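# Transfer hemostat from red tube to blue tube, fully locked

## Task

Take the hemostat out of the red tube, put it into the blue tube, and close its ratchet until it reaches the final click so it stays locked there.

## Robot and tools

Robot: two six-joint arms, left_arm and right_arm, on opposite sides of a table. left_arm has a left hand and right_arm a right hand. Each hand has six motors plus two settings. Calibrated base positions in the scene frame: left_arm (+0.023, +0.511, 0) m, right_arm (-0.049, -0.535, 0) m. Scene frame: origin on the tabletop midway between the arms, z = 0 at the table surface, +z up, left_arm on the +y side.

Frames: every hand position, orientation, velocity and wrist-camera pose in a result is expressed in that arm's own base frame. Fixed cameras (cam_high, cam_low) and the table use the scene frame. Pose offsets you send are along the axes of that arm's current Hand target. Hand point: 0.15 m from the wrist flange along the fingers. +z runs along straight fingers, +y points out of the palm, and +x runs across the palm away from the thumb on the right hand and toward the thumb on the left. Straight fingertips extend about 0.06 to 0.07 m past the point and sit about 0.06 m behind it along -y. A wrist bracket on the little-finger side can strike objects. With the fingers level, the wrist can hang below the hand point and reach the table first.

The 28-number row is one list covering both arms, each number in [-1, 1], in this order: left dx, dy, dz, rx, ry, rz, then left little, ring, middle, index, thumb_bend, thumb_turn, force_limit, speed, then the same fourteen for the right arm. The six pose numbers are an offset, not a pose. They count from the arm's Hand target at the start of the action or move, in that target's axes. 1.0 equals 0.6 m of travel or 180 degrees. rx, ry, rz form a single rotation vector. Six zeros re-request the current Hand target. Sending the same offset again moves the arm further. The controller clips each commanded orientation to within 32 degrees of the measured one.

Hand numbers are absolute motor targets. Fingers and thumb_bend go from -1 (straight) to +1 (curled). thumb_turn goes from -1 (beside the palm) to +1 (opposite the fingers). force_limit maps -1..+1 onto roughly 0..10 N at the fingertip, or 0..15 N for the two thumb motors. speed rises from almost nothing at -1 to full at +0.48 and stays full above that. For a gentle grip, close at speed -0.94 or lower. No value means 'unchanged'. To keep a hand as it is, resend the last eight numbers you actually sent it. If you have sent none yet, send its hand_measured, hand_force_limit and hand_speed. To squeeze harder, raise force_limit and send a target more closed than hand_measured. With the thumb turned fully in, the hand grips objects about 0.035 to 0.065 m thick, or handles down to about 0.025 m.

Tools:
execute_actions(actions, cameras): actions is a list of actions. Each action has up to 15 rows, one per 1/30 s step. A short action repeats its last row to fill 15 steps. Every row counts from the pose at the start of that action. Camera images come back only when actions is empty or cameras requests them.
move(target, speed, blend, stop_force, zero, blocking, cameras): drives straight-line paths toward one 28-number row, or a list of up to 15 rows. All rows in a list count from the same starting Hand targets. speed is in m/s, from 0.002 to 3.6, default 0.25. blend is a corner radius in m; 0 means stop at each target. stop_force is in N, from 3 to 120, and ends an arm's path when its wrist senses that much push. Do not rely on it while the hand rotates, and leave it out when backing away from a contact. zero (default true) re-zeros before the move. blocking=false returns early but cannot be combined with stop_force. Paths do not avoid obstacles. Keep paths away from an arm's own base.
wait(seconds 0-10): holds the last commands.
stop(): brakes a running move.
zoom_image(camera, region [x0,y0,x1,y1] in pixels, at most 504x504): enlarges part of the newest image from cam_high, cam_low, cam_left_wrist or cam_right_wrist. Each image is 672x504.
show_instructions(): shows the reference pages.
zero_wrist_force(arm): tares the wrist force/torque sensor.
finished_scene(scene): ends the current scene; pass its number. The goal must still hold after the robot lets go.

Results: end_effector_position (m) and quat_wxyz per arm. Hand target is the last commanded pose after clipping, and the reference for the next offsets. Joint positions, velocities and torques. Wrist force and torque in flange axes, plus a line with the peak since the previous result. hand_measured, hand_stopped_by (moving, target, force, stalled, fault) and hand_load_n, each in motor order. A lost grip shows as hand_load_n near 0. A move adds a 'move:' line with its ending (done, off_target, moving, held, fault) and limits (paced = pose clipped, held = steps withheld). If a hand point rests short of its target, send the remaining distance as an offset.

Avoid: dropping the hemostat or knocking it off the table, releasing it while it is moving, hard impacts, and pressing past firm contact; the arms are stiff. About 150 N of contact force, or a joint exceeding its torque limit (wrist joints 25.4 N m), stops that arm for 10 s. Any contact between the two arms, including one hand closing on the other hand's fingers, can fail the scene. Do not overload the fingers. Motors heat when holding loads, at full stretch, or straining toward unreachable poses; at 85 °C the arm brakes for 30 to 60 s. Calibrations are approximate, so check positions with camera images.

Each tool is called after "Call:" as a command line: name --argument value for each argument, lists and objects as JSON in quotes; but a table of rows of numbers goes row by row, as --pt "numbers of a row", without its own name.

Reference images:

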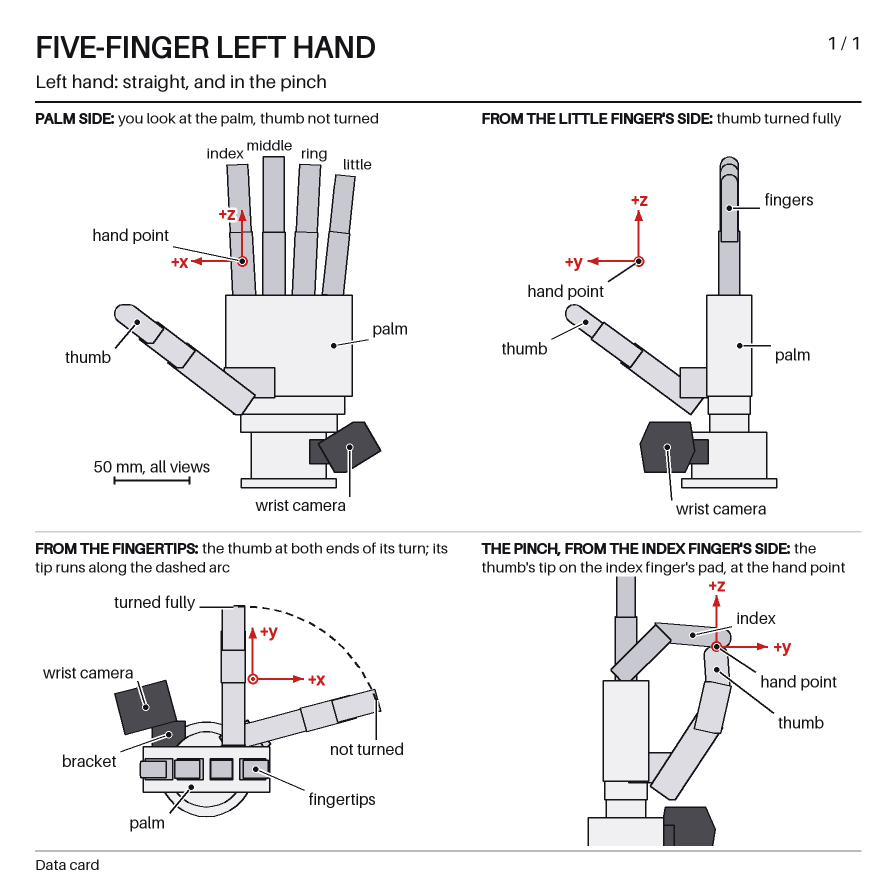

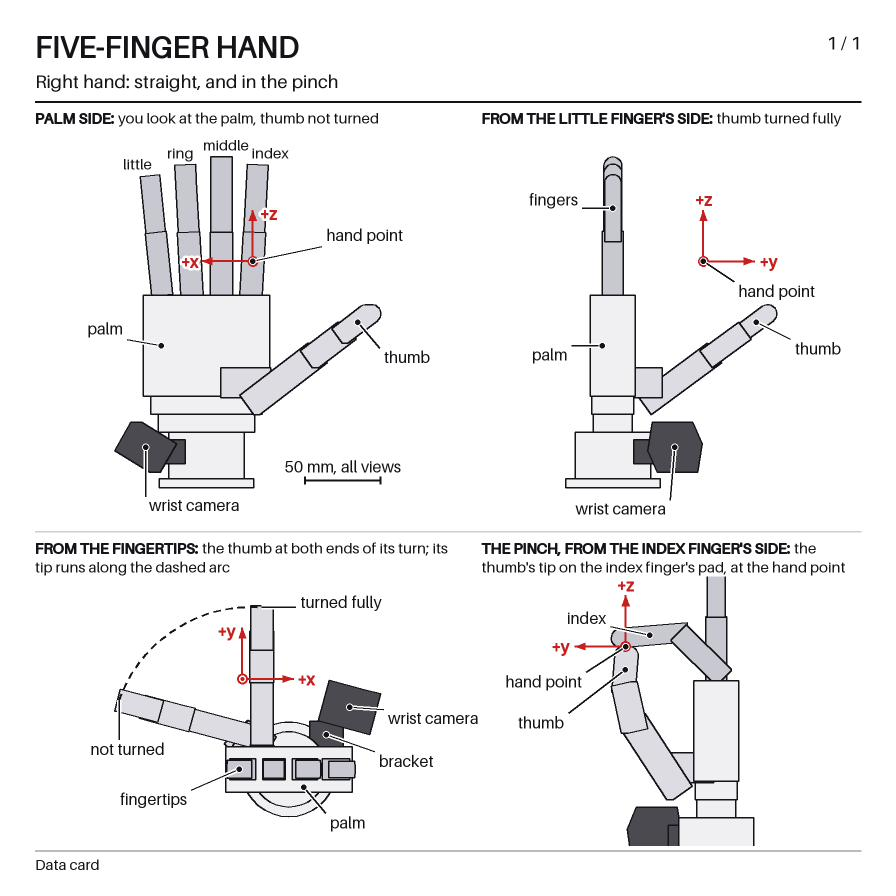

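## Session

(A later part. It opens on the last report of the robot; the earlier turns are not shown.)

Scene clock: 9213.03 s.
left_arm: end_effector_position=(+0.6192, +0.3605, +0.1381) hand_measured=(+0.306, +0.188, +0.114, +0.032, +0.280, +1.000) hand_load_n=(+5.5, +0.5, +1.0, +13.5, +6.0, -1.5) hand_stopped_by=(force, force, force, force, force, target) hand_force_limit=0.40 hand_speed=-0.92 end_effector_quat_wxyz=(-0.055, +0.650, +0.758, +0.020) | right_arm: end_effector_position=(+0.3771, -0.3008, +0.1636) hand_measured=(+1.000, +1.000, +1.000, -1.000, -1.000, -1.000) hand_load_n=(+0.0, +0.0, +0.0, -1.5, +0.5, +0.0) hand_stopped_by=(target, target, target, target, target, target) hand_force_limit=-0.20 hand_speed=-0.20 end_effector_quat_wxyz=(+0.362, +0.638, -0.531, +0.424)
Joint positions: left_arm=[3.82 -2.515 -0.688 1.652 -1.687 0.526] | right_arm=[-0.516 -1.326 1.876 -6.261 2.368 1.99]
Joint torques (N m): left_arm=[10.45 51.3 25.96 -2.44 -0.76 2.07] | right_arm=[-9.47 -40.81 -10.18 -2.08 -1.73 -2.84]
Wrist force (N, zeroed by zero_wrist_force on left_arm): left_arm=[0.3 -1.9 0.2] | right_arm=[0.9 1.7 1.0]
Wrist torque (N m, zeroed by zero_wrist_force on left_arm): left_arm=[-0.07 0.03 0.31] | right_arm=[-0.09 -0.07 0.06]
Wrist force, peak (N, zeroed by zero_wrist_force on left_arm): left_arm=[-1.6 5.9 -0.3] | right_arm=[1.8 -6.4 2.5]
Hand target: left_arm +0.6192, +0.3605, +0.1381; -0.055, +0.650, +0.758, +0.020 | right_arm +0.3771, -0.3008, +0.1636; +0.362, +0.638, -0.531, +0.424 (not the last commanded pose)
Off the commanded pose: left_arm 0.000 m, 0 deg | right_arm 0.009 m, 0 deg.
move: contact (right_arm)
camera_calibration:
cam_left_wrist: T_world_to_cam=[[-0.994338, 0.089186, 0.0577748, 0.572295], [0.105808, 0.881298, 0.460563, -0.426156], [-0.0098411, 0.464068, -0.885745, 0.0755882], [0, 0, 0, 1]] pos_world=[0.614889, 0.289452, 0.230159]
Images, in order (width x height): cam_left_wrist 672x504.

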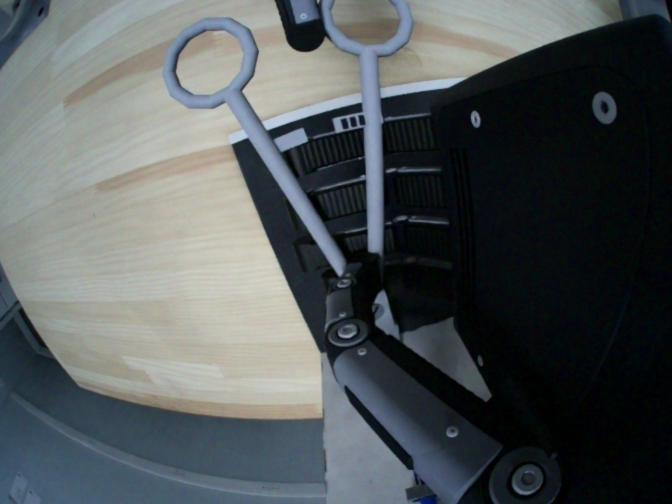

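Call:
move --pt "0 0 0 0 0 0 0.5 0.5 0.55 0.55 0.34 1 0.4 -0.92 0 0.008 0 0 0 0 1 1 1 -1 -1 -1 -0.2 -0.2" --pt "0.0633 -0.003 0 0 0 0 0.5 0.5 0.55 0.55 0.34 1 0.4 -0.92 0.0217 0.008 0.0595 0 0 0 1 1 1 -1 -1 -1 -0.2 -0.2" --speed 0.04 --cameras '["cam_left_wrist"]'

Call:
move --target '[0.0055,-0.00026,0,0,0,0,0.5,0.5,0.55,0.55,0.34,1,0.4,-0.92,0,0,0,0,0,0,1,1,1,-1,-1,-1,-0.2,-0.2]' --speed 0.01 --stop_force 4 --cameras '["cam_left_wrist","cam_high"]'

Call:
zoom_image --camera "cam_high" --region '[310, 275, 380, 345]'

Scene clock: 9231.77 s.
left_arm: end_effector_position=(+0.6117, +0.3977, +0.1424) hand_measured=(+0.306, +0.188, +0.114, +0.032, +0.280, +1.000) hand_load_n=(+5.0, +0.5, +0.5, +13.5, +6.0, -1.5) hand_stopped_by=(force, force, force, force, force, target) hand_force_limit=0.40 hand_speed=-0.92 end_effector_quat_wxyz=(-0.055, +0.650, +0.758, +0.020) end_effector_velocity=(+0.001, -0.002, -0.001) end_effector_angular_velocity=(+0.000, +0.000, +0.001) | right_arm: end_effector_position=(+0.3792, -0.3391, +0.1623) hand_measured=(+1.000, +1.000, +1.000, -1.000, -1.000, -1.000) hand_load_n=(+0.0, -0.5, +0.0, +0.0, +0.0, +0.0) hand_stopped_by=(target, target, target, target, target, target) hand_force_limit=-0.20 hand_speed=-0.20 end_effector_quat_wxyz=(+0.361, +0.639, -0.532, +0.422) end_effector_velocity=(-0.002, +0.002, +0.000) end_effector_angular_velocity=(+0.000, +0.002, -0.003)
Joint positions: left_arm=[3.872 -2.56 -0.591 1.605 -1.686 0.579] | right_arm=[-0.598 -1.308 1.847 -6.283 2.299 1.936]
Joint velocities: left_arm=[-0.003 0.002 -0.005 0.003 0 -0.004] | right_arm=[0.002 -0.001 0.003 0.001 0.005 0.003]
Joint torques (N m): left_arm=[-11.88 62.83 5.1 -0.09 1.06 -2.96] | right_arm=[12.66 -40.67 -8.87 -0.56 3.36 1.7]
Wrist force (N, zeroed by zero_wrist_force on left_arm): left_arm=[-0.2 -0.1 -0.5] | right_arm=[0.7 0.0 1.3]
Wrist torque (N m, zeroed by zero_wrist_force on left_arm): left_arm=[0.02 0.02 0.01] | right_arm=[-0.07 -0.04 0.13]
Wrist force, peak (N, zeroed by zero_wrist_force on left_arm): left_arm=[0.1 -2.2 0.0] | right_arm=[0.9 1.9 1.1]
Hand target: left_arm +0.6118, +0.3976, +0.1424; -0.055, +0.650, +0.758, +0.020 | right_arm +0.3791, -0.3391, +0.1622; +0.362, +0.638, -0.531, +0.424
Off the commanded pose: left_arm 0.000 m, 0 deg | right_arm 0.000 m, 0 deg.
joint sent to its limit (right arm) — joint 4 (wrist 1), lower limit. The joint targets still meet the commanded pose.
move: done
camera_calibration:
cam_left_wrist: T_world_to_cam=[[-0.994326, 0.0892367, 0.0579034, 0.561224], [0.105911, 0.881334, 0.46047, -0.460135], [-0.00994147, 0.46399, -0.885785, 0.0620672], [0, 0, 0, 1]] pos_world=[0.60739, 0.326652, 0.23436]
Images, in order (width x height): cam_left_wrist 672x504.

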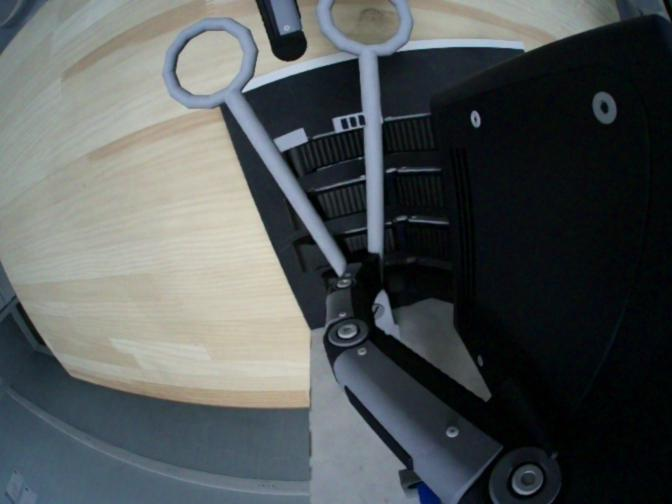

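Scene clock: 9232.87 s.
left_arm: end_effector_position=(+0.6111, +0.4008, +0.1428) hand_measured=(+0.306, +0.188, +0.114, +0.032, +0.280, +1.000) hand_load_n=(+5.5, +0.5, +1.0, +13.0, +6.5, -2.0) hand_stopped_by=(force, force, force, force, force, target) hand_force_limit=0.40 hand_speed=-0.92 end_effector_quat_wxyz=(-0.055, +0.650, +0.758, +0.020) | right_arm: end_effector_position=(+0.3792, -0.3390, +0.1624) hand_measured=(+1.000, +1.000, +1.000, -1.000, -1.000, -1.000) hand_load_n=(+0.0, +0.5, +0.0, +0.0, +0.0, +0.0) hand_stopped_by=(target, target, target, target, target, target) hand_force_limit=-0.20 hand_speed=-0.20 end_effector_quat_wxyz=(+0.361, +0.639, -0.532, +0.422)
Joint positions: left_arm=[3.876 -2.564 -0.582 1.601 -1.686 0.583] | right_arm=[-0.597 -1.308 1.847 -6.283 2.299 1.937]
Joint torques (N m): left_arm=[-3.02 57.85 4.77 -1.69 -0.55 -2.15] | right_arm=[12.05 -42.05 -10.21 1.42 3.13 2.89]
Wrist force (N, zeroed by zero_wrist_force on left_arm): left_arm=[-0.5 1.9 -0.2] | right_arm=[0.6 -0.1 1.2]
Wrist torque (N m, zeroed by zero_wrist_force on left_arm): left_arm=[0.04 0.00 0.08] | right_arm=[-0.07 -0.03 0.12]
Wrist force, peak (N, zeroed by zero_wrist_force on left_arm): left_arm=[-1.0 1.9 -0.3] | right_arm=[1.0 -0.3 1.3]
Hand target: left_arm +0.6112, +0.4008, +0.1428; -0.055, +0.650, +0.758, +0.020 | right_arm +0.3791, -0.3391, +0.1622; +0.362, +0.638, -0.531, +0.424
Off the commanded pose: left_arm 0.000 m, 0 deg | right_arm 0.000 m, 0 deg.
joint sent to its limit (right arm) — joint 4 (wrist 1), lower limit. The joint targets still meet the commanded pose.
move: done
camera_calibration:
cam_left_wrist: T_world_to_cam=[[-0.994338, 0.089186, 0.0577748, 0.560372], [0.105808, 0.881298, 0.460563, -0.463022], [-0.0098411, 0.464068, -0.885745, 0.0608345], [0, 0, 0, 1]] pos_world=[0.606789, 0.329852, 0.234759]
Images, in order (width x height): cam_high 672x504, cam_left_wrist 672x504.

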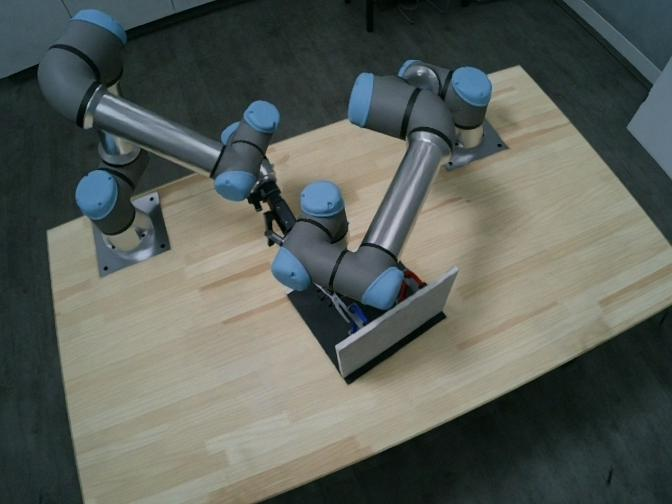

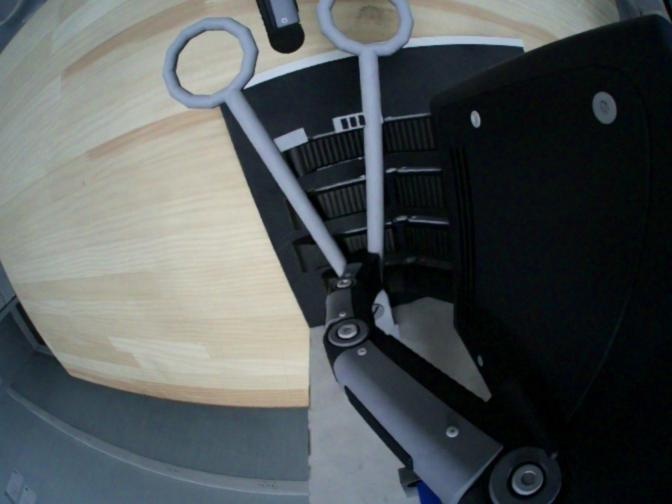

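Scaled by 7.200 from the camera's 672x504 image, which has a finer 960x720 frame.

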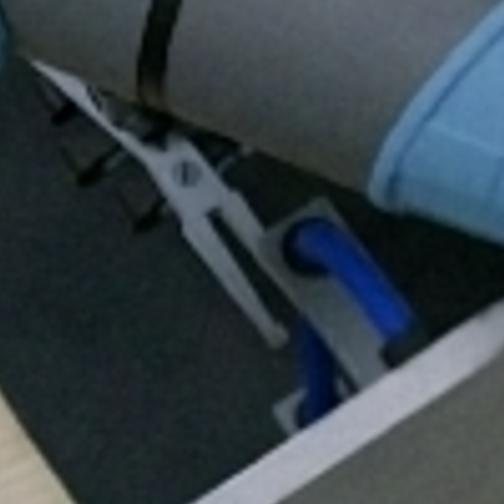

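Call:
move --target '[0,0,0,0,0,0,0.5,0.5,0.55,0.55,0.34,1,0.4,-0.92,0,0.045,0,0,0,0,1,1,1,-1,-1,-1,-0.2,-0.2]' --speed 0.01 --stop_force 10 --cameras '["cam_left_wrist","cam_high"]'

Call:
zoom_image --camera "cam_left_wrist" --region '[140, 0, 460, 150]'

Call:
zoom_image --camera "cam_high" --region '[310, 275, 380, 345]'

Scene clock: 9243.53 s.
left_arm: end_effector_position=(+0.6112, +0.4008, +0.1428) hand_measured=(+0.306, +0.188, +0.114, +0.032, +0.280, +1.000) hand_load_n=(+5.5, +0.5, +0.5, +12.0, +8.0, -1.5) hand_stopped_by=(force, force, force, force, force, target) hand_force_limit=0.40 hand_speed=-0.92 end_effector_quat_wxyz=(-0.055, +0.650, +0.758, +0.020) | right_arm: end_effector_position=(+0.3734, -0.3400, +0.1627) hand_measured=(+1.000, +1.000, +1.000, -1.000, -1.000, -1.000) hand_load_n=(+0.0, +0.0, +0.0, +0.5, +0.0, +0.0) hand_stopped_by=(target, target, target, target, target, target) hand_force_limit=-0.20 hand_speed=-0.20 end_effector_quat_wxyz=(+0.360, +0.640, -0.533, +0.420)
Joint positions: left_arm=[3.876 -2.564 -0.582 1.601 -1.686 0.583] | right_arm=[-0.608 -1.32 1.86 -6.283 2.29 1.933]
Joint torques (N m): left_arm=[-1.66 60.57 4.11 -6.58 -1.2 -1.04] | right_arm=[10.38 -14.46 -23.25 1.72 4.74 2.04]
Wrist force (N, zeroed by zero_wrist_force on left_arm): left_arm=[0.5 12.5 -0.8] | right_arm=[1.0 -7.9 2.4]
Wrist torque (N m, zeroed by zero_wrist_force on left_arm): left_arm=[0.32 0.00 -0.36] | right_arm=[-0.02 -0.02 0.07]
Wrist force, peak (N, zeroed by zero_wrist_force on left_arm): left_arm=[0.5 16.4 -1.9] | right_arm=[1.2 -10.8 3.1]
Hand target: left_arm +0.6112, +0.4008, +0.1428; -0.055, +0.650, +0.758, +0.020 | right_arm +0.3734, -0.3400, +0.1627; +0.360, +0.640, -0.533, +0.420 (not the last commanded pose)
Off the commanded pose: left_arm 0.000 m, 0 deg | right_arm 0.021 m, 1 deg.
move: contact (right_arm)
camera_calibration:
cam_left_wrist: T_world_to_cam=[[-0.994338, 0.089186, 0.0577748, 0.560481], [0.105808, 0.881298, 0.460563, -0.462945], [-0.0098411, 0.464068, -0.885745, 0.0608819], [0, 0, 0, 1]] pos_world=[0.606889, 0.329752, 0.234759]
Images, in order (width x height): cam_high 672x504, cam_left_wrist 672x504.

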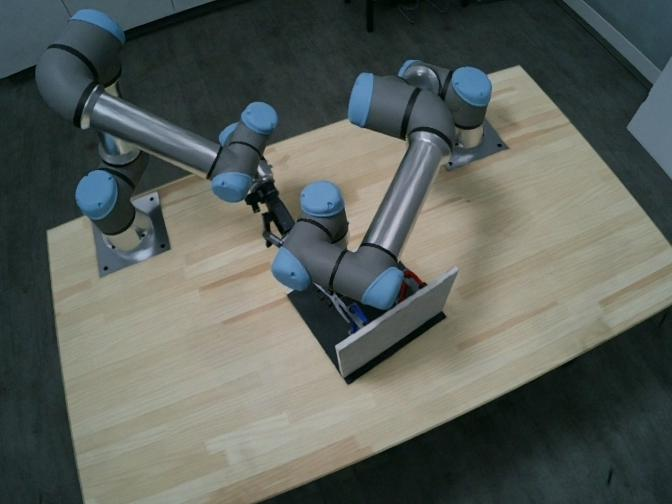

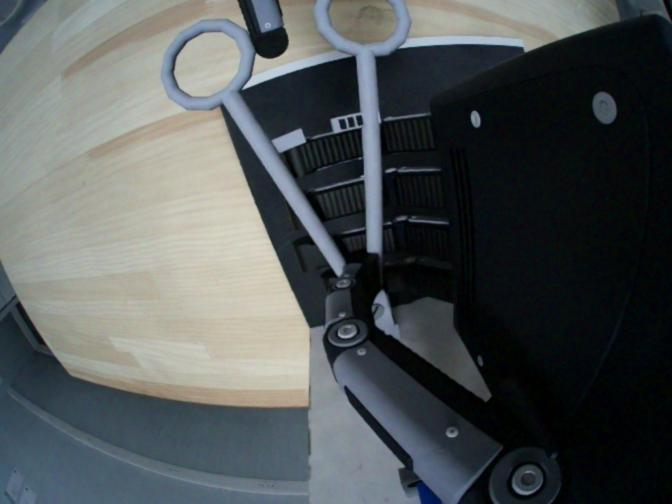

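Scaled by 1.575 from the camera's 672x504 image, which has a finer 960x720 frame.

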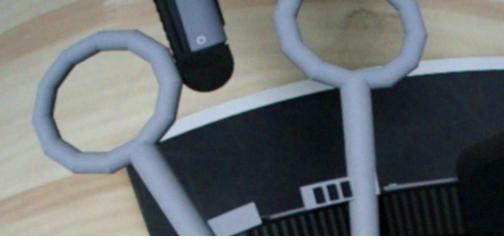

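Scaled by 7.200 from the camera's 672x504 image, which has a finer 960x720 frame.

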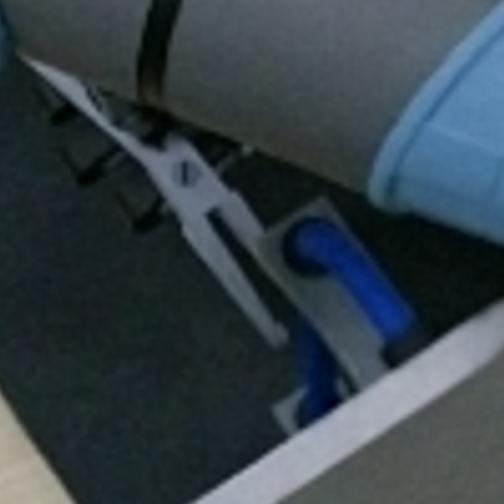

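Call:
move --target '[0,0,0,0,0,0,0.5,0.5,0.55,0.55,0.34,1,0.4,-0.92,0,-0.014,0,0,0,0,1,1,1,-1,-1,-1,-0.2,-0.2]' --speed 0.03

Call:
move --target '[-0.0025,-0.001,0,0,0,0,0.5,0.5,0.55,0.55,0.34,1,0.4,-0.92,0,0,0,0,0,0,1,1,1,-1,-1,-1,-0.2,-0.2]' --speed 0.01

Call:
zero_wrist_force --arm "left_arm"

Call:
move --target '[0.0166,-0.0008,0,0,0,0,0.5,0.5,0.55,0.55,0.34,1,0.4,-0.92,0,0,0,0,0,0,1,1,1,-1,-1,-1,-0.2,-0.2]' --speed 0.006 --stop_force 8

Scene clock: 9291.37 s.
left_arm: end_effector_position=(+0.6111, +0.4008, +0.1428) hand_measured=(+0.306, +0.188, +0.114, +0.032, +0.280, +1.000) hand_load_n=(+6.0, +0.5, +1.0, +12.5, +7.5, -2.0) hand_stopped_by=(force, force, force, force, force, target) hand_force_limit=0.40 hand_speed=-0.92 end_effector_quat_wxyz=(-0.055, +0.650, +0.758, +0.020) | right_arm: end_effector_position=(+0.3818, -0.3385, +0.1625) hand_measured=(+1.000, +1.000, +1.000, -1.000, -1.000, -1.000) hand_load_n=(+0.0, +0.0, +0.0, +0.0, +0.0, +0.0) hand_stopped_by=(target, target, target, target, target, target) hand_force_limit=-0.20 hand_speed=-0.20 end_effector_quat_wxyz=(+0.360, +0.640, -0.533, +0.420)
Joint positions: left_arm=[3.876 -2.564 -0.582 1.601 -1.686 0.583] | right_arm=[-0.593 -1.301 1.836 -6.271 2.303 1.944]
Joint torques (N m): left_arm=[10.32 59.1 6.39 -0.64 -1.28 2.34] | right_arm=[-9.63 -43.81 -8.26 -0.68 -0.34 0.1]
Wrist force (N, zeroed by zero_wrist_force on left_arm): left_arm=[0.2 2.3 -0.1] | right_arm=[0.8 -0.2 1.1]
Wrist torque (N m, zeroed by zero_wrist_force on left_arm): left_arm=[0.03 0.06 0.13] | right_arm=[-0.08 -0.05 0.03]
Wrist force, peak (N, zeroed by zero_wrist_force on left_arm): left_arm=[0.7 12.7 -0.6] | right_arm=[1.1 -8.3 2.4]
Hand target: left_arm +0.6112, +0.4008, +0.1428; -0.055, +0.650, +0.758, +0.020 | right_arm +0.3817, -0.3386, +0.1626; +0.360, +0.640, -0.533, +0.420
Off the commanded pose: left_arm 0.000 m, 0 deg | right_arm 0.000 m, 0 deg.
move: done

Scene clock: 9292.07 s.
left_arm: end_effector_position=(+0.6108, +0.3992, +0.1426) hand_measured=(+0.306, +0.188, +0.114, +0.032, +0.280, +1.000) hand_load_n=(+5.0, +0.5, +1.0, +13.0, +7.0, -2.0) hand_stopped_by=(force, force, force, force, force, target) hand_force_limit=0.40 hand_speed=-0.92 end_effector_quat_wxyz=(-0.055, +0.650, +0.758, +0.020) | right_arm: end_effector_position=(+0.3817, -0.3386, +0.1626) hand_measured=(+1.000, +1.000, +1.000, -1.000, -1.000, -1.000) hand_load_n=(+0.0, +0.0, +0.0, +0.0, +0.0, +0.0) hand_stopped_by=(target, target, target, target, target, target) hand_force_limit=-0.20 hand_speed=-0.20 end_effector_quat_wxyz=(+0.360, +0.640, -0.533, +0.420)
Joint positions: left_arm=[3.874 -2.559 -0.592 1.606 -1.686 0.581] | right_arm=[-0.593 -1.301 1.836 -6.271 2.303 1.943]
Joint torques (N m): left_arm=[-11.86 55.96 14.01 -0.79 -2.13 -2.41] | right_arm=[-10.02 -42.94 -9.91 -1.96 -1.45 -1.82]
Wrist force (N, zeroed by zero_wrist_force on left_arm): left_arm=[0.0 -0.1 -0.1] | right_arm=[0.8 -0.4 1.3]
Wrist torque (N m, zeroed by zero_wrist_force on left_arm): left_arm=[0.00 -0.01 0.11] | right_arm=[-0.12 -0.05 0.02]
Wrist force, peak (N, zeroed by zero_wrist_force on left_arm): left_arm=[0.8 2.8 -0.3] | right_arm=[0.9 -0.3 1.4]
Hand target: left_arm +0.6108, +0.3992, +0.1426; -0.055, +0.650, +0.758, +0.020 | right_arm +0.3817, -0.3386, +0.1626; +0.360, +0.640, -0.533, +0.420
Off the commanded pose: left_arm 0.000 m, 0 deg | right_arm 0.000 m, 0 deg.
move: done

Wrist force sensor zeroed.

Scene clock: 9293.40 s.
left_arm: end_effector_position=(+0.6105, +0.4008, +0.1428) hand_measured=(+0.306, +0.188, +0.114, +0.032, +0.280, +1.000) hand_load_n=(+5.0, +1.0, +0.5, +13.0, +7.5, -2.0) hand_stopped_by=(force, force, force, force, force, target) hand_force_limit=0.40 hand_speed=-0.92 end_effector_quat_wxyz=(-0.056, +0.650, +0.758, +0.020) | right_arm: end_effector_position=(+0.3817, -0.3386, +0.1626) hand_measured=(+1.000, +1.000, +1.000, -1.000, -1.000, -1.000) hand_load_n=(+0.0, +0.0, +0.0, +0.0, +0.0, +0.0) hand_stopped_by=(target, target, target, target, target, target) hand_force_limit=-0.20 hand_speed=-0.20 end_effector_quat_wxyz=(+0.360, +0.640, -0.533, +0.420)
Joint positions: left_arm=[3.876 -2.562 -0.586 1.603 -1.686 0.584] | right_arm=[-0.593 -1.301 1.836 -6.271 2.303 1.943]
Joint torques (N m): left_arm=[-8.49 62.3 5.17 0.63 -3.72 -3.06] | right_arm=[-9.88 -42.08 -9.44 -1.96 -1.53 -1.66]
Wrist force (N, zeroed by zero_wrist_force on left_arm): left_arm=[-7.5 0.4 -1.0] | right_arm=[0.6 -0.3 1.2]
Wrist torque (N m, zeroed by zero_wrist_force on left_arm): left_arm=[-0.01 -0.05 -0.23] | right_arm=[-0.11 -0.02 0.00]
Wrist force, peak (N, zeroed by zero_wrist_force on left_arm): left_arm=[-10.6 1.3 -1.2] | right_arm=[1.1 -0.4 1.3]
Hand target: left_arm +0.6105, +0.4008, +0.1428; -0.056, +0.650, +0.758, +0.020 (not the last commanded pose) | right_arm +0.3817, -0.3386, +0.1626; +0.360, +0.640, -0.533, +0.420
Off the commanded pose: left_arm 0.008 m, 0 deg | right_arm 0.000 m, 0 deg.
move: contact (left_arm)

Call:
move --target '[-0.002,0.0024,0,0,0,0,0.5,0.5,0.55,0.55,0.34,1,0.4,-0.92,0,0,0,0,0,0,1,1,1,-1,-1,-1,-0.2,-0.2]' --speed 0.01

Call:
zero_wrist_force --arm "left_arm"

Call:
move --target '[0.0166,-0.0008,0,0,0,0,0.5,0.5,0.55,0.55,0.34,1,0.4,-0.92,0,0,0,0,0,0,1,1,1,-1,-1,-1,-0.2,-0.2]' --speed 0.006 --stop_force 8

Scene clock: 9304.20 s.
left_arm: end_effector_position=(+0.6121, +0.3999, +0.1427) hand_measured=(+0.306, +0.188, +0.114, +0.032, +0.280, +1.000) hand_load_n=(+5.0, +0.5, +1.0, +13.5, +7.0, -2.0) hand_stopped_by=(force, force, force, force, force, target) hand_force_limit=0.40 hand_speed=-0.92 end_effector_quat_wxyz=(-0.056, +0.650, +0.758, +0.020) | right_arm: end_effector_position=(+0.3817, -0.3386, +0.1626) hand_measured=(+1.000, +1.000, +1.000, -1.000, -1.000, -1.000) hand_load_n=(+0.0, +0.0, +0.0, +0.0, +0.0, +0.0) hand_stopped_by=(target, target, target, target, target, target) hand_force_limit=-0.20 hand_speed=-0.20 end_effector_quat_wxyz=(+0.360, +0.640, -0.533, +0.420)
Joint positions: left_arm=[3.874 -2.565 -0.579 1.6 -1.686 0.581] | right_arm=[-0.593 -1.301 1.836 -6.271 2.303 1.943]
Joint torques (N m): left_arm=[-9.23 52.27 24 -3.79 -1.32 -2.27] | right_arm=[-11.15 -43.2 -8.87 -1.94 -1.15 -1.86]
Wrist force (N, zeroed by zero_wrist_force on left_arm): left_arm=[0.0 -0.2 -0.1] | right_arm=[0.9 -0.4 1.4]
Wrist torque (N m, zeroed by zero_wrist_force on left_arm): left_arm=[-0.01 -0.01 0.01] | right_arm=[-0.12 -0.07 0.02]
Wrist force, peak (N, zeroed by zero_wrist_force on left_arm): left_arm=[-7.8 0.9 -0.9] | right_arm=[1.0 -0.2 1.4]
Hand target: left_arm +0.6121, +0.3999, +0.1427; -0.056, +0.650, +0.758, +0.020 | right_arm +0.3817, -0.3386, +0.1626; +0.360, +0.640, -0.533, +0.420
Off the commanded pose: left_arm 0.000 m, 0 deg | right_arm 0.000 m, 0 deg.
move: done

Wrist force sensor zeroed.

Scene clock: 9305.70 s.
left_arm: end_effector_position=(+0.6116, +0.4023, +0.1429) hand_measured=(+0.306, +0.188, +0.114, +0.032, +0.280, +1.000) hand_load_n=(+5.5, +0.5, +1.0, +13.0, +7.0, -2.5) hand_stopped_by=(force, force, force, force, force, target) hand_force_limit=0.40 hand_speed=-0.92 end_effector_quat_wxyz=(-0.056, +0.650, +0.758, +0.020) | right_arm: end_effector_position=(+0.3817, -0.3386, +0.1626) hand_measured=(+1.000, +1.000, +1.000, -1.000, -1.000, -1.000) hand_load_n=(+0.5, +0.0, +0.0, +0.0, +0.0, +0.0) hand_stopped_by=(target, target, target, target, target, target) hand_force_limit=-0.20 hand_speed=-0.20 end_effector_quat_wxyz=(+0.360, +0.640, -0.533, +0.420)
Joint positions: left_arm=[3.877 -2.569 -0.572 1.596 -1.686 0.584] | right_arm=[-0.593 -1.301 1.836 -6.271 2.303 1.943]
Joint torques (N m): left_arm=[-8.56 62.26 5.06 0.41 -3.32 -3] | right_arm=[-11.77 -41.48 -10.22 -2.11 -1.46 -1.65]
Wrist force (N, zeroed by zero_wrist_force on left_arm): left_arm=[-7.2 0.5 -1.2] | right_arm=[0.8 -0.1 1.1]
Wrist torque (N m, zeroed by zero_wrist_force on left_arm): left_arm=[0.07 -0.01 -0.25] | right_arm=[-0.07 -0.05 0.03]
Wrist force, peak (N, zeroed by zero_wrist_force on left_arm): left_arm=[-12.3 0.6 -1.1] | right_arm=[0.9 -0.3 1.5]
Hand target: left_arm +0.6116, +0.4022, +0.1429; -0.056, +0.650, +0.758, +0.020 (not the last commanded pose) | right_arm +0.3817, -0.3386, +0.1626; +0.360, +0.640, -0.533, +0.420
Off the commanded pose: left_arm 0.008 m, 0 deg | right_arm 0.000 m, 0 deg.
move: contact (left_arm)

Call:
move --target '[0.0007,-0.0007,-0.0167,0,0,0,0.5,0.5,0.55,0.55,0.34,1,0.4,-0.92,0,0,0,0,0,0,1,1,1,-1,-1,-1,-0.2,-0.2]' --speed 0.02 --stop_force 15

Call:
move --target '[0.0012,0,0.0333,0,0,0,0.5,0.5,0.55,0.55,0.34,1,0.4,-0.92,0,0,0,0,0,0,1,1,1,-1,-1,-1,-0.2,-0.2]' --speed 0.02 --stop_force 15

Scene clock: 9384.37 s.
left_arm: end_effector_position=(+0.6117, +0.4016, +0.1529) hand_measured=(+0.306, +0.188, +0.114, +0.032, +0.280, +1.000) hand_load_n=(+5.0, +0.5, +1.0, +13.5, +7.0, -1.5) hand_stopped_by=(force, force, force, force, force, target) hand_force_limit=0.40 hand_speed=-0.92 end_effector_quat_wxyz=(-0.056, +0.650, +0.758, +0.020) | right_arm: end_effector_position=(+0.3817, -0.3386, +0.1626) hand_measured=(+1.000, +1.000, +1.000, -1.000, -1.000, -1.000) hand_load_n=(+0.0, +0.0, +0.0, +0.0, +0.0, +0.0) hand_stopped_by=(target, target, target, target, target, target) hand_force_limit=-0.20 hand_speed=-0.20 end_effector_quat_wxyz=(+0.360, +0.640, -0.533, +0.420)
Joint positions: left_arm=[3.876 -2.568 -0.547 1.571 -1.686 0.583] | right_arm=[-0.593 -1.301 1.836 -6.271 2.303 1.943]
Joint torques (N m): left_arm=[-9.76 47.99 4.38 -0.09 -2.12 -1.73] | right_arm=[-11.75 -41.87 -9.68 -1.89 -1.4 -1.7]
Wrist force (N, zeroed by zero_wrist_force on left_arm): left_arm=[0.2 0.3 0.0] | right_arm=[0.9 0.1 1.4]
Wrist torque (N m, zeroed by zero_wrist_force on left_arm): left_arm=[0.04 0.00 0.00] | right_arm=[-0.06 -0.07 0.04]
Wrist force, peak (N, zeroed by zero_wrist_force on left_arm): left_arm=[-7.5 0.6 -1.2] | right_arm=[1.0 -0.1 1.4]
Hand target: left_arm +0.6117, +0.4016, +0.1529; -0.056, +0.650, +0.758, +0.020 | right_arm +0.3817, -0.3386, +0.1626; +0.360, +0.640, -0.533, +0.420
Off the commanded pose: left_arm 0.000 m, 0 deg | right_arm 0.000 m, 0 deg.
move: done

Scene clock: 9386.53 s.
left_arm: end_effector_position=(+0.6106, +0.4040, +0.1350) hand_measured=(+0.306, +0.188, +0.114, +0.034, +0.280, +1.000) hand_load_n=(+14.0, +2.0, +0.0, +2.5, +10.5, -7.5) hand_stopped_by=(force, force, force, force, force, target) hand_force_limit=0.40 hand_speed=-0.92 end_effector_quat_wxyz=(-0.055, +0.650, +0.758, +0.020) | right_arm: end_effector_position=(+0.3817, -0.3386, +0.1626) hand_measured=(+1.000, +1.000, +1.000, -1.000, -1.000, -1.000) hand_load_n=(+0.0, +0.0, +0.0, +0.0, +0.0, +0.0) hand_stopped_by=(target, target, target, target, target, target) hand_force_limit=-0.20 hand_speed=-0.20 end_effector_quat_wxyz=(+0.360, +0.640, -0.533, +0.420)
Joint positions: left_arm=[3.88 -2.569 -0.591 1.616 -1.686 0.587] | right_arm=[-0.593 -1.301 1.836 -6.271 2.303 1.943]
Joint torques (N m): left_arm=[4.46 55.92 29.25 2.39 -5.98 -4.19] | right_arm=[-10.59 -42.03 -8.66 -2.05 -1.39 -2.02]
Wrist force (N, zeroed by zero_wrist_force on left_arm): left_arm=[-25.4 6.4 -12.2] | right_arm=[0.7 -0.2 1.2]
Wrist torque (N m, zeroed by zero_wrist_force on left_arm): left_arm=[0.41 0.58 -0.36] | right_arm=[-0.09 -0.04 0.03]
Wrist force, peak (N, zeroed by zero_wrist_force on left_arm): left_arm=[-28.4 6.0 -15.2] | right_arm=[0.9 -0.2 1.4]
Hand target: left_arm +0.6106, +0.4040, +0.1350; -0.055, +0.650, +0.758, +0.020 (not the last commanded pose) | right_arm +0.3817, -0.3386, +0.1626; +0.360, +0.640, -0.533, +0.420
Off the commanded pose: left_arm 0.002 m, 0 deg | right_arm 0.000 m, 0 deg.
move: contact (left_arm)

Call:
execute_actions --actions '[]' --cameras '["cam_left_wrist","cam_high"]'

Call:
zoom_image --camera "cam_high" --region '[310, 275, 380, 345]'

Call:
zoom_image --camera "cam_left_wrist" --region '[140, 0, 460, 150]'

Scene clock: 9400.63 s.
left_arm: end_effector_position=(+0.6106, +0.4040, +0.1350) hand_measured=(+0.306, +0.188, +0.114, +0.034, +0.280, +1.000) hand_load_n=(+14.0, +1.5, +0.0, +2.5, +10.5, -7.5) hand_stopped_by=(force, force, force, force, force, target) hand_force_limit=0.40 hand_speed=-0.92 end_effector_quat_wxyz=(-0.055, +0.650, +0.758, +0.020) | right_arm: end_effector_position=(+0.3817, -0.3386, +0.1626) hand_measured=(+1.000, +1.000, +1.000, -1.000, -1.000, -1.000) hand_load_n=(+0.0, +0.0, +0.0, +0.0, +0.0, +0.0) hand_stopped_by=(target, target, target, target, target, target) hand_force_limit=-0.20 hand_speed=-0.20 end_effector_quat_wxyz=(+0.360, +0.640, -0.533, +0.420)
Joint positions: left_arm=[3.88 -2.569 -0.591 1.616 -1.686 0.587] | right_arm=[-0.593 -1.301 1.836 -6.271 2.303 1.943]
Joint velocities: within noise
Joint torques (N m): left_arm=[4.15 55.75 26.41 2.3 -6.2 -3.49] | right_arm=[-9.55 -41.84 -9.76 -1.96 -1.27 -1.71]
Motor temperatures (°C): left_arm=[24 37 29 33 29 32] | right_arm=[24 29 28 32 34 29]
Wrist force (N, zeroed by zero_wrist_force on left_arm): left_arm=[-25.4 6.2 -12.0] | right_arm=[0.8 -0.1 1.2]
Wrist torque (N m, zeroed by zero_wrist_force on left_arm): left_arm=[0.37 0.60 -0.36] | right_arm=[-0.08 -0.05 0.03]
Wrist force, peak (N, zeroed by zero_wrist_force on left_arm): left_arm=[-25.5 6.6 -12.6] | right_arm=[0.9 -0.4 1.5]
Hand target: left_arm +0.6106, +0.4040, +0.1350; -0.055, +0.650, +0.758, +0.020 (not the last commanded pose) | right_arm +0.3817, -0.3386, +0.1626; +0.360, +0.640, -0.533, +0.420
Off the commanded pose: left_arm 0.002 m, 0 deg | right_arm 0.000 m, 0 deg.
camera_calibration:
cam_left_wrist: T_world_to_cam=[[-0.994296, 0.0895918, 0.0578652, 0.559869], [0.106208, 0.881297, 0.460473, -0.462333], [-0.00974192, 0.463992, -0.885786, 0.0524562], [0, 0, 0, 1]] pos_world=[0.60629, 0.332954, 0.226959]
Images, in order (width x height): cam_high 672x504, cam_left_wrist 672x504.

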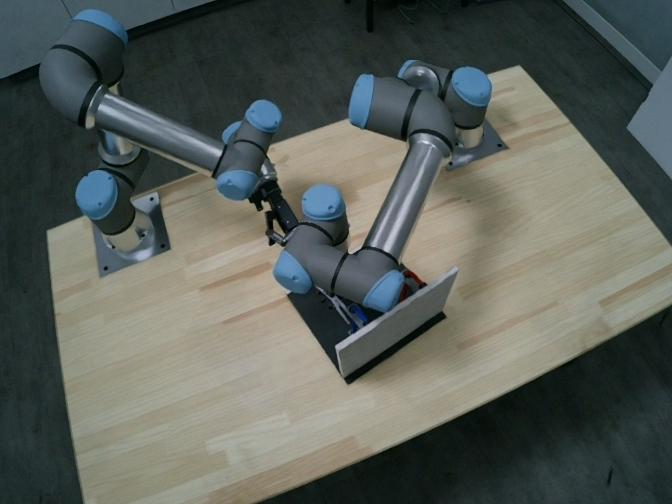

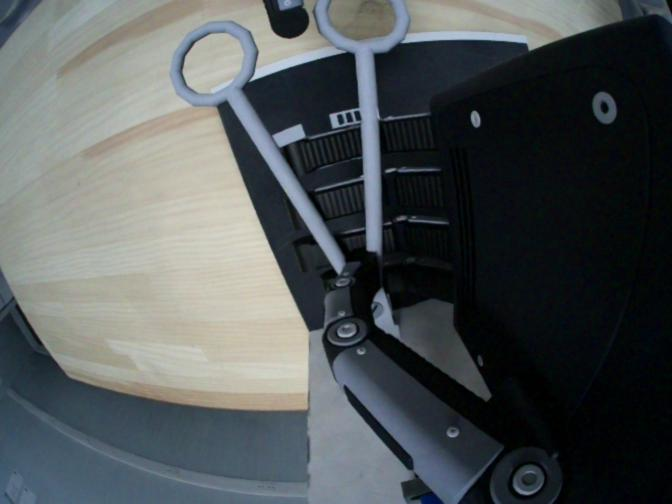

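Scaled by 7.200 from the camera's 672x504 image, which has a finer 960x720 frame.

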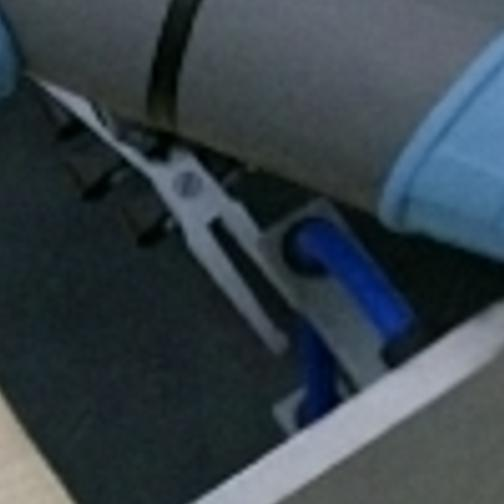

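Scaled by 1.575 from the camera's 672x504 image, which has a finer 960x720 frame.

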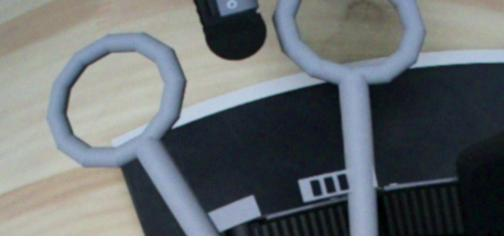

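Call:
move --target '[0.0022,-0.0008,-0.0199,0,0,0,0.5,0.5,0.55,0.55,0.34,1,0.4,-0.92,0,0,0,0,0,0,1,1,1,-1,-1,-1,-0.2,-0.2]' --speed 0.02 --stop_force 30

Scene clock: 9427.50 s.
left_arm: end_effector_position=(+0.6106, +0.4040, +0.1470) hand_measured=(+0.308, +0.188, +0.114, +0.032, +0.280, +1.000) hand_load_n=(+0.0, +0.0, +0.5, +24.5, +6.5, -3.5) hand_stopped_by=(force, force, force, force, force, target) hand_force_limit=0.40 hand_speed=-0.92 end_effector_quat_wxyz=(-0.055, +0.650, +0.758, +0.020) | right_arm: end_effector_position=(+0.3817, -0.3386, +0.1626) hand_measured=(+1.000, +1.000, +1.000, -1.000, -1.000, -1.000) hand_load_n=(+0.0, +0.0, +0.0, +0.0, +0.0, +0.0) hand_stopped_by=(target, target, target, target, target, target) hand_force_limit=-0.20 hand_speed=-0.20 end_effector_quat_wxyz=(+0.360, +0.640, -0.533, +0.420)
Joint positions: left_arm=[3.88 -2.569 -0.561 1.585 -1.686 0.587] | right_arm=[-0.593 -1.301 1.836 -6.271 2.303 1.943]
Joint torques (N m): left_arm=[1.21 52.79 9.86 2.5 -6.21 -3.5] | right_arm=[-10.36 -43.4 -9.28 -1.55 -1.5 -1.98]
Wrist force (N, zeroed by zero_wrist_force on left_arm): left_arm=[-19.5 -0.7 5.2] | right_arm=[0.8 0.1 1.1]
Wrist torque (N m, zeroed by zero_wrist_force on left_arm): left_arm=[-0.10 -0.68 -0.57] | right_arm=[-0.04 -0.04 0.03]
Wrist force, peak (N, zeroed by zero_wrist_force on left_arm): left_arm=[-26.4 6.0 -12.0] | right_arm=[1.1 -0.3 1.3]
Hand target: left_arm +0.6106, +0.4040, +0.1470; -0.055, +0.650, +0.758, +0.020 | right_arm +0.3817, -0.3386, +0.1626; +0.360, +0.640, -0.533, +0.420
Off the commanded pose: left_arm 0.000 m, 0 deg | right_arm 0.000 m, 0 deg.
move: done

Call:
move --target '[-0.0018,0.0007,0.0199,0,0,0,0.5,0.5,0.55,0.55,0.34,1,0.4,-0.92,0,0,0,0,0,0,1,1,1,-1,-1,-1,-0.2,-0.2]' --speed 0.03 --stop_force 30

Call:
move --target '[0.0026,-0.0009,-0.0199,0,0,0,0.5,0.5,0.55,0.55,0.34,1,0.4,-0.92,0,0,0,0,0,0,1,1,1,-1,-1,-1,-0.2,-0.2]' --speed 0.03 --stop_force 30 --cameras '["cam_left_wrist","cam_high"]'

Call:
zoom_image --camera "cam_high" --region '[310, 275, 380, 345]'

Call:
zoom_image --camera "cam_left_wrist" --region '[140, 0, 460, 150]'

Scene clock: 9442.83 s.
left_arm: end_effector_position=(+0.6105, +0.4042, +0.1350) hand_measured=(+0.306, +0.188, +0.114, +0.034, +0.280, +1.000) hand_load_n=(+9.5, +1.5, +0.0, +7.5, +10.5, -5.5) hand_stopped_by=(force, force, force, force, force, target) hand_force_limit=0.40 hand_speed=-0.92 end_effector_quat_wxyz=(-0.055, +0.650, +0.758, +0.020) | right_arm: end_effector_position=(+0.3817, -0.3386, +0.1626) hand_measured=(+1.000, +1.000, +1.000, -1.000, -1.000, -1.000) hand_load_n=(+0.0, +0.0, +0.0, +0.0, +0.0, +0.0) hand_stopped_by=(target, target, target, target, target, target) hand_force_limit=-0.20 hand_speed=-0.20 end_effector_quat_wxyz=(+0.360, +0.640, -0.533, +0.420)
Joint positions: left_arm=[3.88 -2.57 -0.591 1.616 -1.686 0.588] | right_arm=[-0.593 -1.301 1.836 -6.271 2.303 1.943]
Joint torques (N m): left_arm=[25.76 56.1 30.18 -2.34 -3.49 1.01] | right_arm=[-8.86 -41.5 -10.23 -1.9 -1.18 -1.67]
Wrist force (N, zeroed by zero_wrist_force on left_arm): left_arm=[-20.0 4.9 -6.1] | right_arm=[0.7 -0.1 1.0]
Wrist torque (N m, zeroed by zero_wrist_force on left_arm): left_arm=[0.20 0.27 -0.32] | right_arm=[-0.05 -0.04 0.03]
Wrist force, peak (N, zeroed by zero_wrist_force on left_arm): left_arm=[-19.8 5.2 -6.8] | right_arm=[0.9 -0.3 1.4]
Hand target: left_arm +0.6105, +0.4042, +0.1350; -0.055, +0.650, +0.758, +0.020 | right_arm +0.3817, -0.3386, +0.1626; +0.360, +0.640, -0.533, +0.420
Off the commanded pose: left_arm 0.000 m, 0 deg | right_arm 0.000 m, 0 deg.
move: done

Scene clock: 9444.30 s.
left_arm: end_effector_position=(+0.6104, +0.4045, +0.1471) hand_measured=(+0.308, +0.188, +0.114, +0.024, +0.280, +1.000) hand_load_n=(+0.0, +0.0, +0.0, +26.0, +6.5, -3.5) hand_stopped_by=(force, force, force, force, force, target) hand_force_limit=0.40 hand_speed=-0.92 end_effector_quat_wxyz=(-0.055, +0.650, +0.758, +0.020) | right_arm: end_effector_position=(+0.3817, -0.3386, +0.1626) hand_measured=(+1.000, +1.000, +1.000, -1.000, -1.000, -1.000) hand_load_n=(+0.0, +0.0, +0.0, +0.0, +0.0, +0.0) hand_stopped_by=(target, target, target, target, target, target) hand_force_limit=-0.20 hand_speed=-0.20 end_effector_quat_wxyz=(+0.360, +0.640, -0.533, +0.420)
Joint positions: left_arm=[3.881 -2.57 -0.56 1.585 -1.686 0.588] | right_arm=[-0.593 -1.301 1.836 -6.271 2.303 1.943]
Joint torques (N m): left_arm=[17.59 53.34 9.87 2.62 -6.47 0.82] | right_arm=[-9.56 -42.97 -10.95 -2.02 -1.32 -1.86]
Wrist force (N, zeroed by zero_wrist_force on left_arm): left_arm=[-20.0 -0.7 5.5] | right_arm=[0.8 -0.2 1.2]
Wrist torque (N m, zeroed by zero_wrist_force on left_arm): left_arm=[-0.08 -0.75 -0.61] | right_arm=[-0.09 -0.04 0.02]
Wrist force, peak (N, zeroed by zero_wrist_force on left_arm): left_arm=[-21.2 -0.9 6.9] | right_arm=[0.9 0.0 1.5]
Hand target: left_arm +0.6104, +0.4045, +0.1471; -0.055, +0.650, +0.758, +0.020 | right_arm +0.3817, -0.3386, +0.1626; +0.360, +0.640, -0.533, +0.420
Off the commanded pose: left_arm 0.000 m, 0 deg | right_arm 0.000 m, 0 deg.
move: done
camera_calibration:
cam_left_wrist: T_world_to_cam=[[-0.994295, 0.0895455, 0.0579533, 0.558919], [0.106208, 0.881302, 0.460463, -0.468323], [-0.00984191, 0.463991, -0.885785, 0.0630011], [0, 0, 0, 1]] pos_world=[0.60609, 0.333453, 0.23906]
Images, in order (width x height): cam_high 672x504, cam_left_wrist 672x504.

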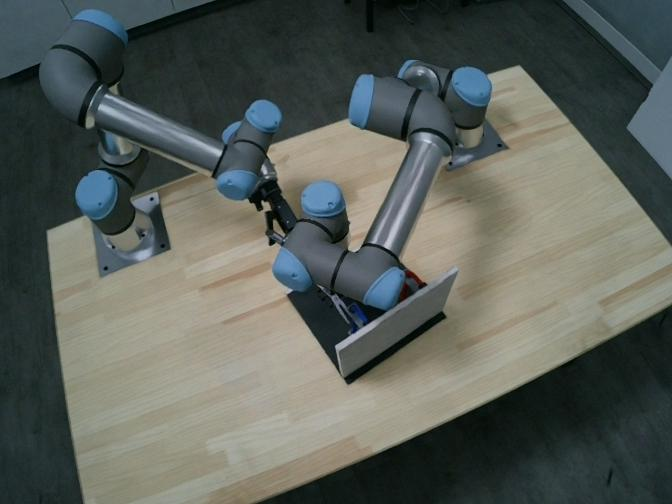

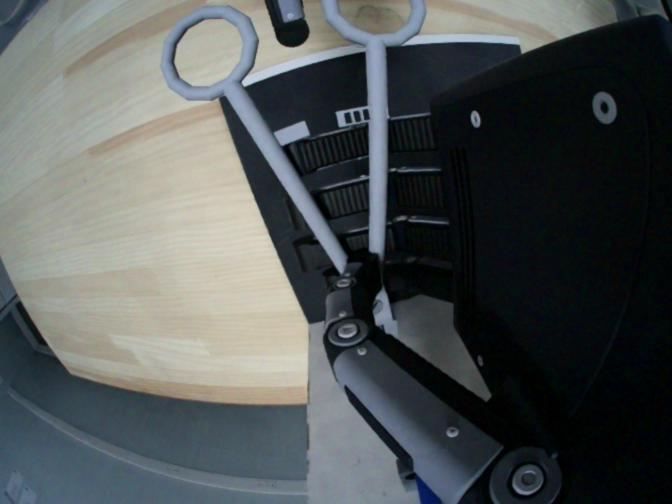

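Scaled by 7.200 from the camera's 672x504 image, which has a finer 960x720 frame.

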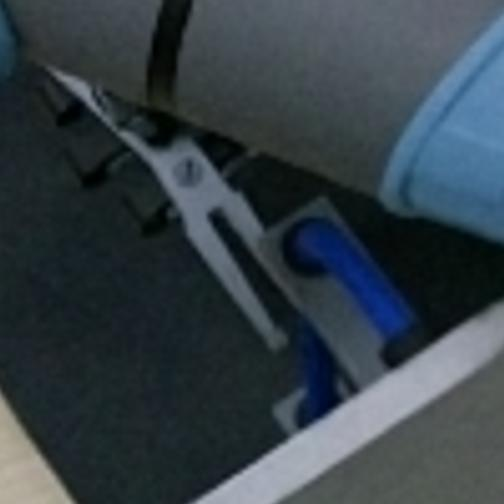

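Scaled by 1.575 from the camera's 672x504 image, which has a finer 960x720 frame.

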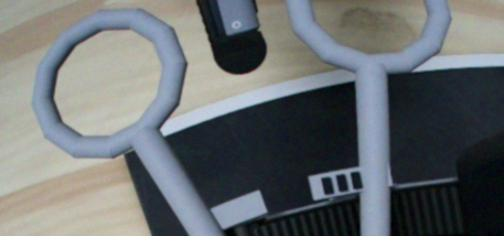

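Call:
move --pt "-0.0107 0.0008 0.006 0 0 0 0.5 0.5 0.55 0.55 0.34 1 0.4 -0.92 0 0 -0.1 0 0 0 1 1 1 -1 -1 -1 -0.2 -0.2" --pt "-0.0107 0.0008 0.006 0 0 0 0.5 0.5 0.55 0.55 0.34 1 0.4 -0.92 0 0.1 -0.1 0 0 0 1 1 1 -1 -1 -1 -0.2 -0.2" --pt "-0.0107 0.0008 0.006 0 0 0 0.5 0.5 0.55 0.55 0.34 1 0.4 -0.92 0 0.1 0.0 0 0 0 1 1 1 -1 -1 -1 -0.2 -0.2" --speed 0.06 --cameras '["cam_left_wrist"]'

Scene clock: 9473.93 s.
left_arm: end_effector_position=(+0.6116, +0.3986, +0.1428) hand_measured=(+0.306, +0.188, +0.114, +0.026, +0.280, +1.000) hand_load_n=(+6.0, +0.0, +0.5, +14.5, +6.5, -1.5) hand_stopped_by=(force, force, force, force, force, target) hand_force_limit=0.40 hand_speed=-0.92 end_effector_quat_wxyz=(-0.055, +0.650, +0.758, +0.020) | right_arm: end_effector_position=(+0.3228, -0.3488, +0.1638) hand_measured=(+1.000, +1.000, +1.000, -1.000, -1.000, -1.000) hand_load_n=(+0.0, +0.0, +0.0, +0.0, +0.0, +0.0) hand_stopped_by=(target, target, target, target, target, target) hand_force_limit=-0.20 hand_speed=-0.20 end_effector_quat_wxyz=(+0.355, +0.644, -0.542, +0.407) end_effector_velocity=(-0.001, +0.002, +0.001) end_effector_angular_velocity=(-0.003, +0.001, -0.002)
Joint positions: left_arm=[3.873 -2.561 -0.587 1.603 -1.686 0.58] | right_arm=[-0.715 -1.423 1.964 -6.283 2.198 1.893]
Joint velocities: left_arm=[within noise] | right_arm=[0.004 -0.004 0.004 0 0.006 0.001]
Joint torques (N m): left_arm=[11.89 50.88 29.54 -4.4 -1.42 2.35] | right_arm=[13.89 -35.89 -10.95 2.33 3.24 0.99]
Wrist force (N, zeroed by zero_wrist_force on left_arm): left_arm=[0.3 0.6 0.2] | right_arm=[0.8 -0.4 1.2]
Wrist torque (N m, zeroed by zero_wrist_force on left_arm): left_arm=[0.08 -0.05 -0.01] | right_arm=[-0.11 -0.05 0.12]
Wrist force, peak (N, zeroed by zero_wrist_force on left_arm): left_arm=[-20.7 -0.8 5.8] | right_arm=[0.8 0.0 2.2]
Hand target: left_arm +0.6116, +0.3986, +0.1428; -0.055, +0.650, +0.758, +0.020 | right_arm +0.3226, -0.3488, +0.1633; +0.360, +0.640, -0.533, +0.420
Off the commanded pose: left_arm 0.000 m, 0 deg | right_arm 0.001 m, 2 deg.
joint sent to its limit (right arm) — joint 4 (wrist 1), lower limit. The joint targets still meet the commanded pose.
move: done
camera_calibration:
cam_left_wrist: T_world_to_cam=[[-0.994296, 0.0895918, 0.0578652, 0.560896], [0.106208, 0.881297, 0.460473, -0.461271], [-0.00974192, 0.463992, -0.885786, 0.0618806], [0, 0, 0, 1]] pos_world=[0.60729, 0.327554, 0.234759]
Images, in order (width x height): cam_left_wrist 672x504.

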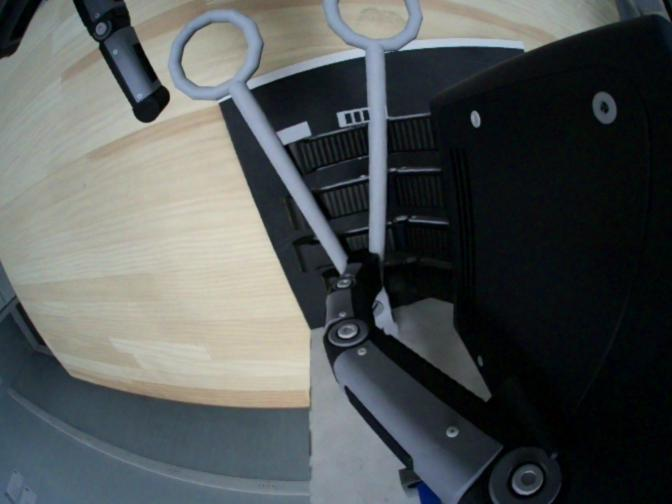

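Call:
move --target '[0,0,0,0,0,0,0.5,0.5,0.55,0.55,0.34,1,0.4,-0.92,0,-0.035,0,0,0,0,1,1,1,-1,-1,-1,-0.2,-0.2]' --speed 0.01 --stop_force 3 --cameras '["cam_left_wrist"]'

Call:
zoom_image --camera "cam_left_wrist" --region '[140, 0, 460, 150]'

Scene clock: 9486.70 s.
left_arm: end_effector_position=(+0.6116, +0.3986, +0.1428) hand_measured=(+0.306, +0.188, +0.114, +0.026, +0.280, +1.000) hand_load_n=(+6.5, +0.0, +0.5, +14.0, +6.5, -1.5) hand_stopped_by=(force, force, force, force, force, target) hand_force_limit=0.40 hand_speed=-0.92 end_effector_quat_wxyz=(-0.055, +0.650, +0.758, +0.020) | right_arm: end_effector_position=(+0.3331, -0.3469, +0.1638) hand_measured=(+1.000, +1.000, +1.000, -1.000, -1.000, -1.000) hand_load_n=(+0.0, +0.0, +0.0, -1.5, +0.0, +0.0) hand_stopped_by=(target, target, target, target, target, target) hand_force_limit=-0.20 hand_speed=-0.20 end_effector_quat_wxyz=(+0.356, +0.643, -0.540, +0.410)
Joint positions: left_arm=[3.873 -2.561 -0.587 1.603 -1.686 0.58] | right_arm=[-0.691 -1.402 1.943 -6.283 2.218 1.903]
Joint torques (N m): left_arm=[8.02 50.71 29.88 -0.26 -1.37 2.47] | right_arm=[-10.48 -38.15 -10.86 1.48 -2 -2.07]
Wrist force (N, zeroed by zero_wrist_force on left_arm): left_arm=[0.0 -1.5 -0.2] | right_arm=[0.9 1.9 1.5]
Wrist torque (N m, zeroed by zero_wrist_force on left_arm): left_arm=[0.00 -0.05 0.21] | right_arm=[-0.16 -0.05 0.04]
Wrist force, peak (N, zeroed by zero_wrist_force on left_arm): left_arm=[0.8 -3.3 0.5] | right_arm=[0.5 4.0 0.6]
Hand target: left_arm +0.6116, +0.3986, +0.1428; -0.055, +0.650, +0.758, +0.020 | right_arm +0.3331, -0.3469, +0.1638; +0.356, +0.643, -0.540, +0.410 (not the last commanded pose)
Off the commanded pose: left_arm 0.000 m, 0 deg | right_arm 0.010 m, 2 deg.
move: contact (right_arm)
camera_calibration:
cam_left_wrist: T_world_to_cam=[[-0.994295, 0.0895455, 0.0579533, 0.56089], [0.106208, 0.881302, 0.460463, -0.461271], [-0.00984191, 0.463991, -0.885785, 0.0619416], [0, 0, 0, 1]] pos_world=[0.60729, 0.327553, 0.23476]
Images, in order (width x height): cam_left_wrist 672x504.

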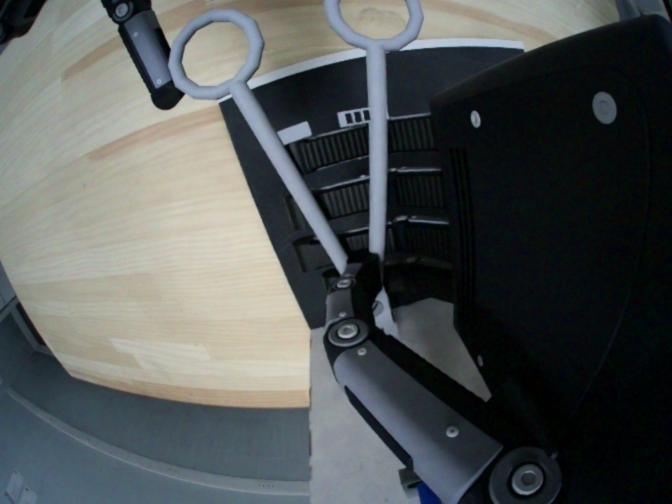

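Scaled by 1.575 from the camera's 672x504 image, which has a finer 960x720 frame.

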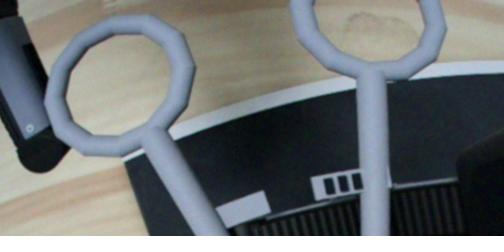

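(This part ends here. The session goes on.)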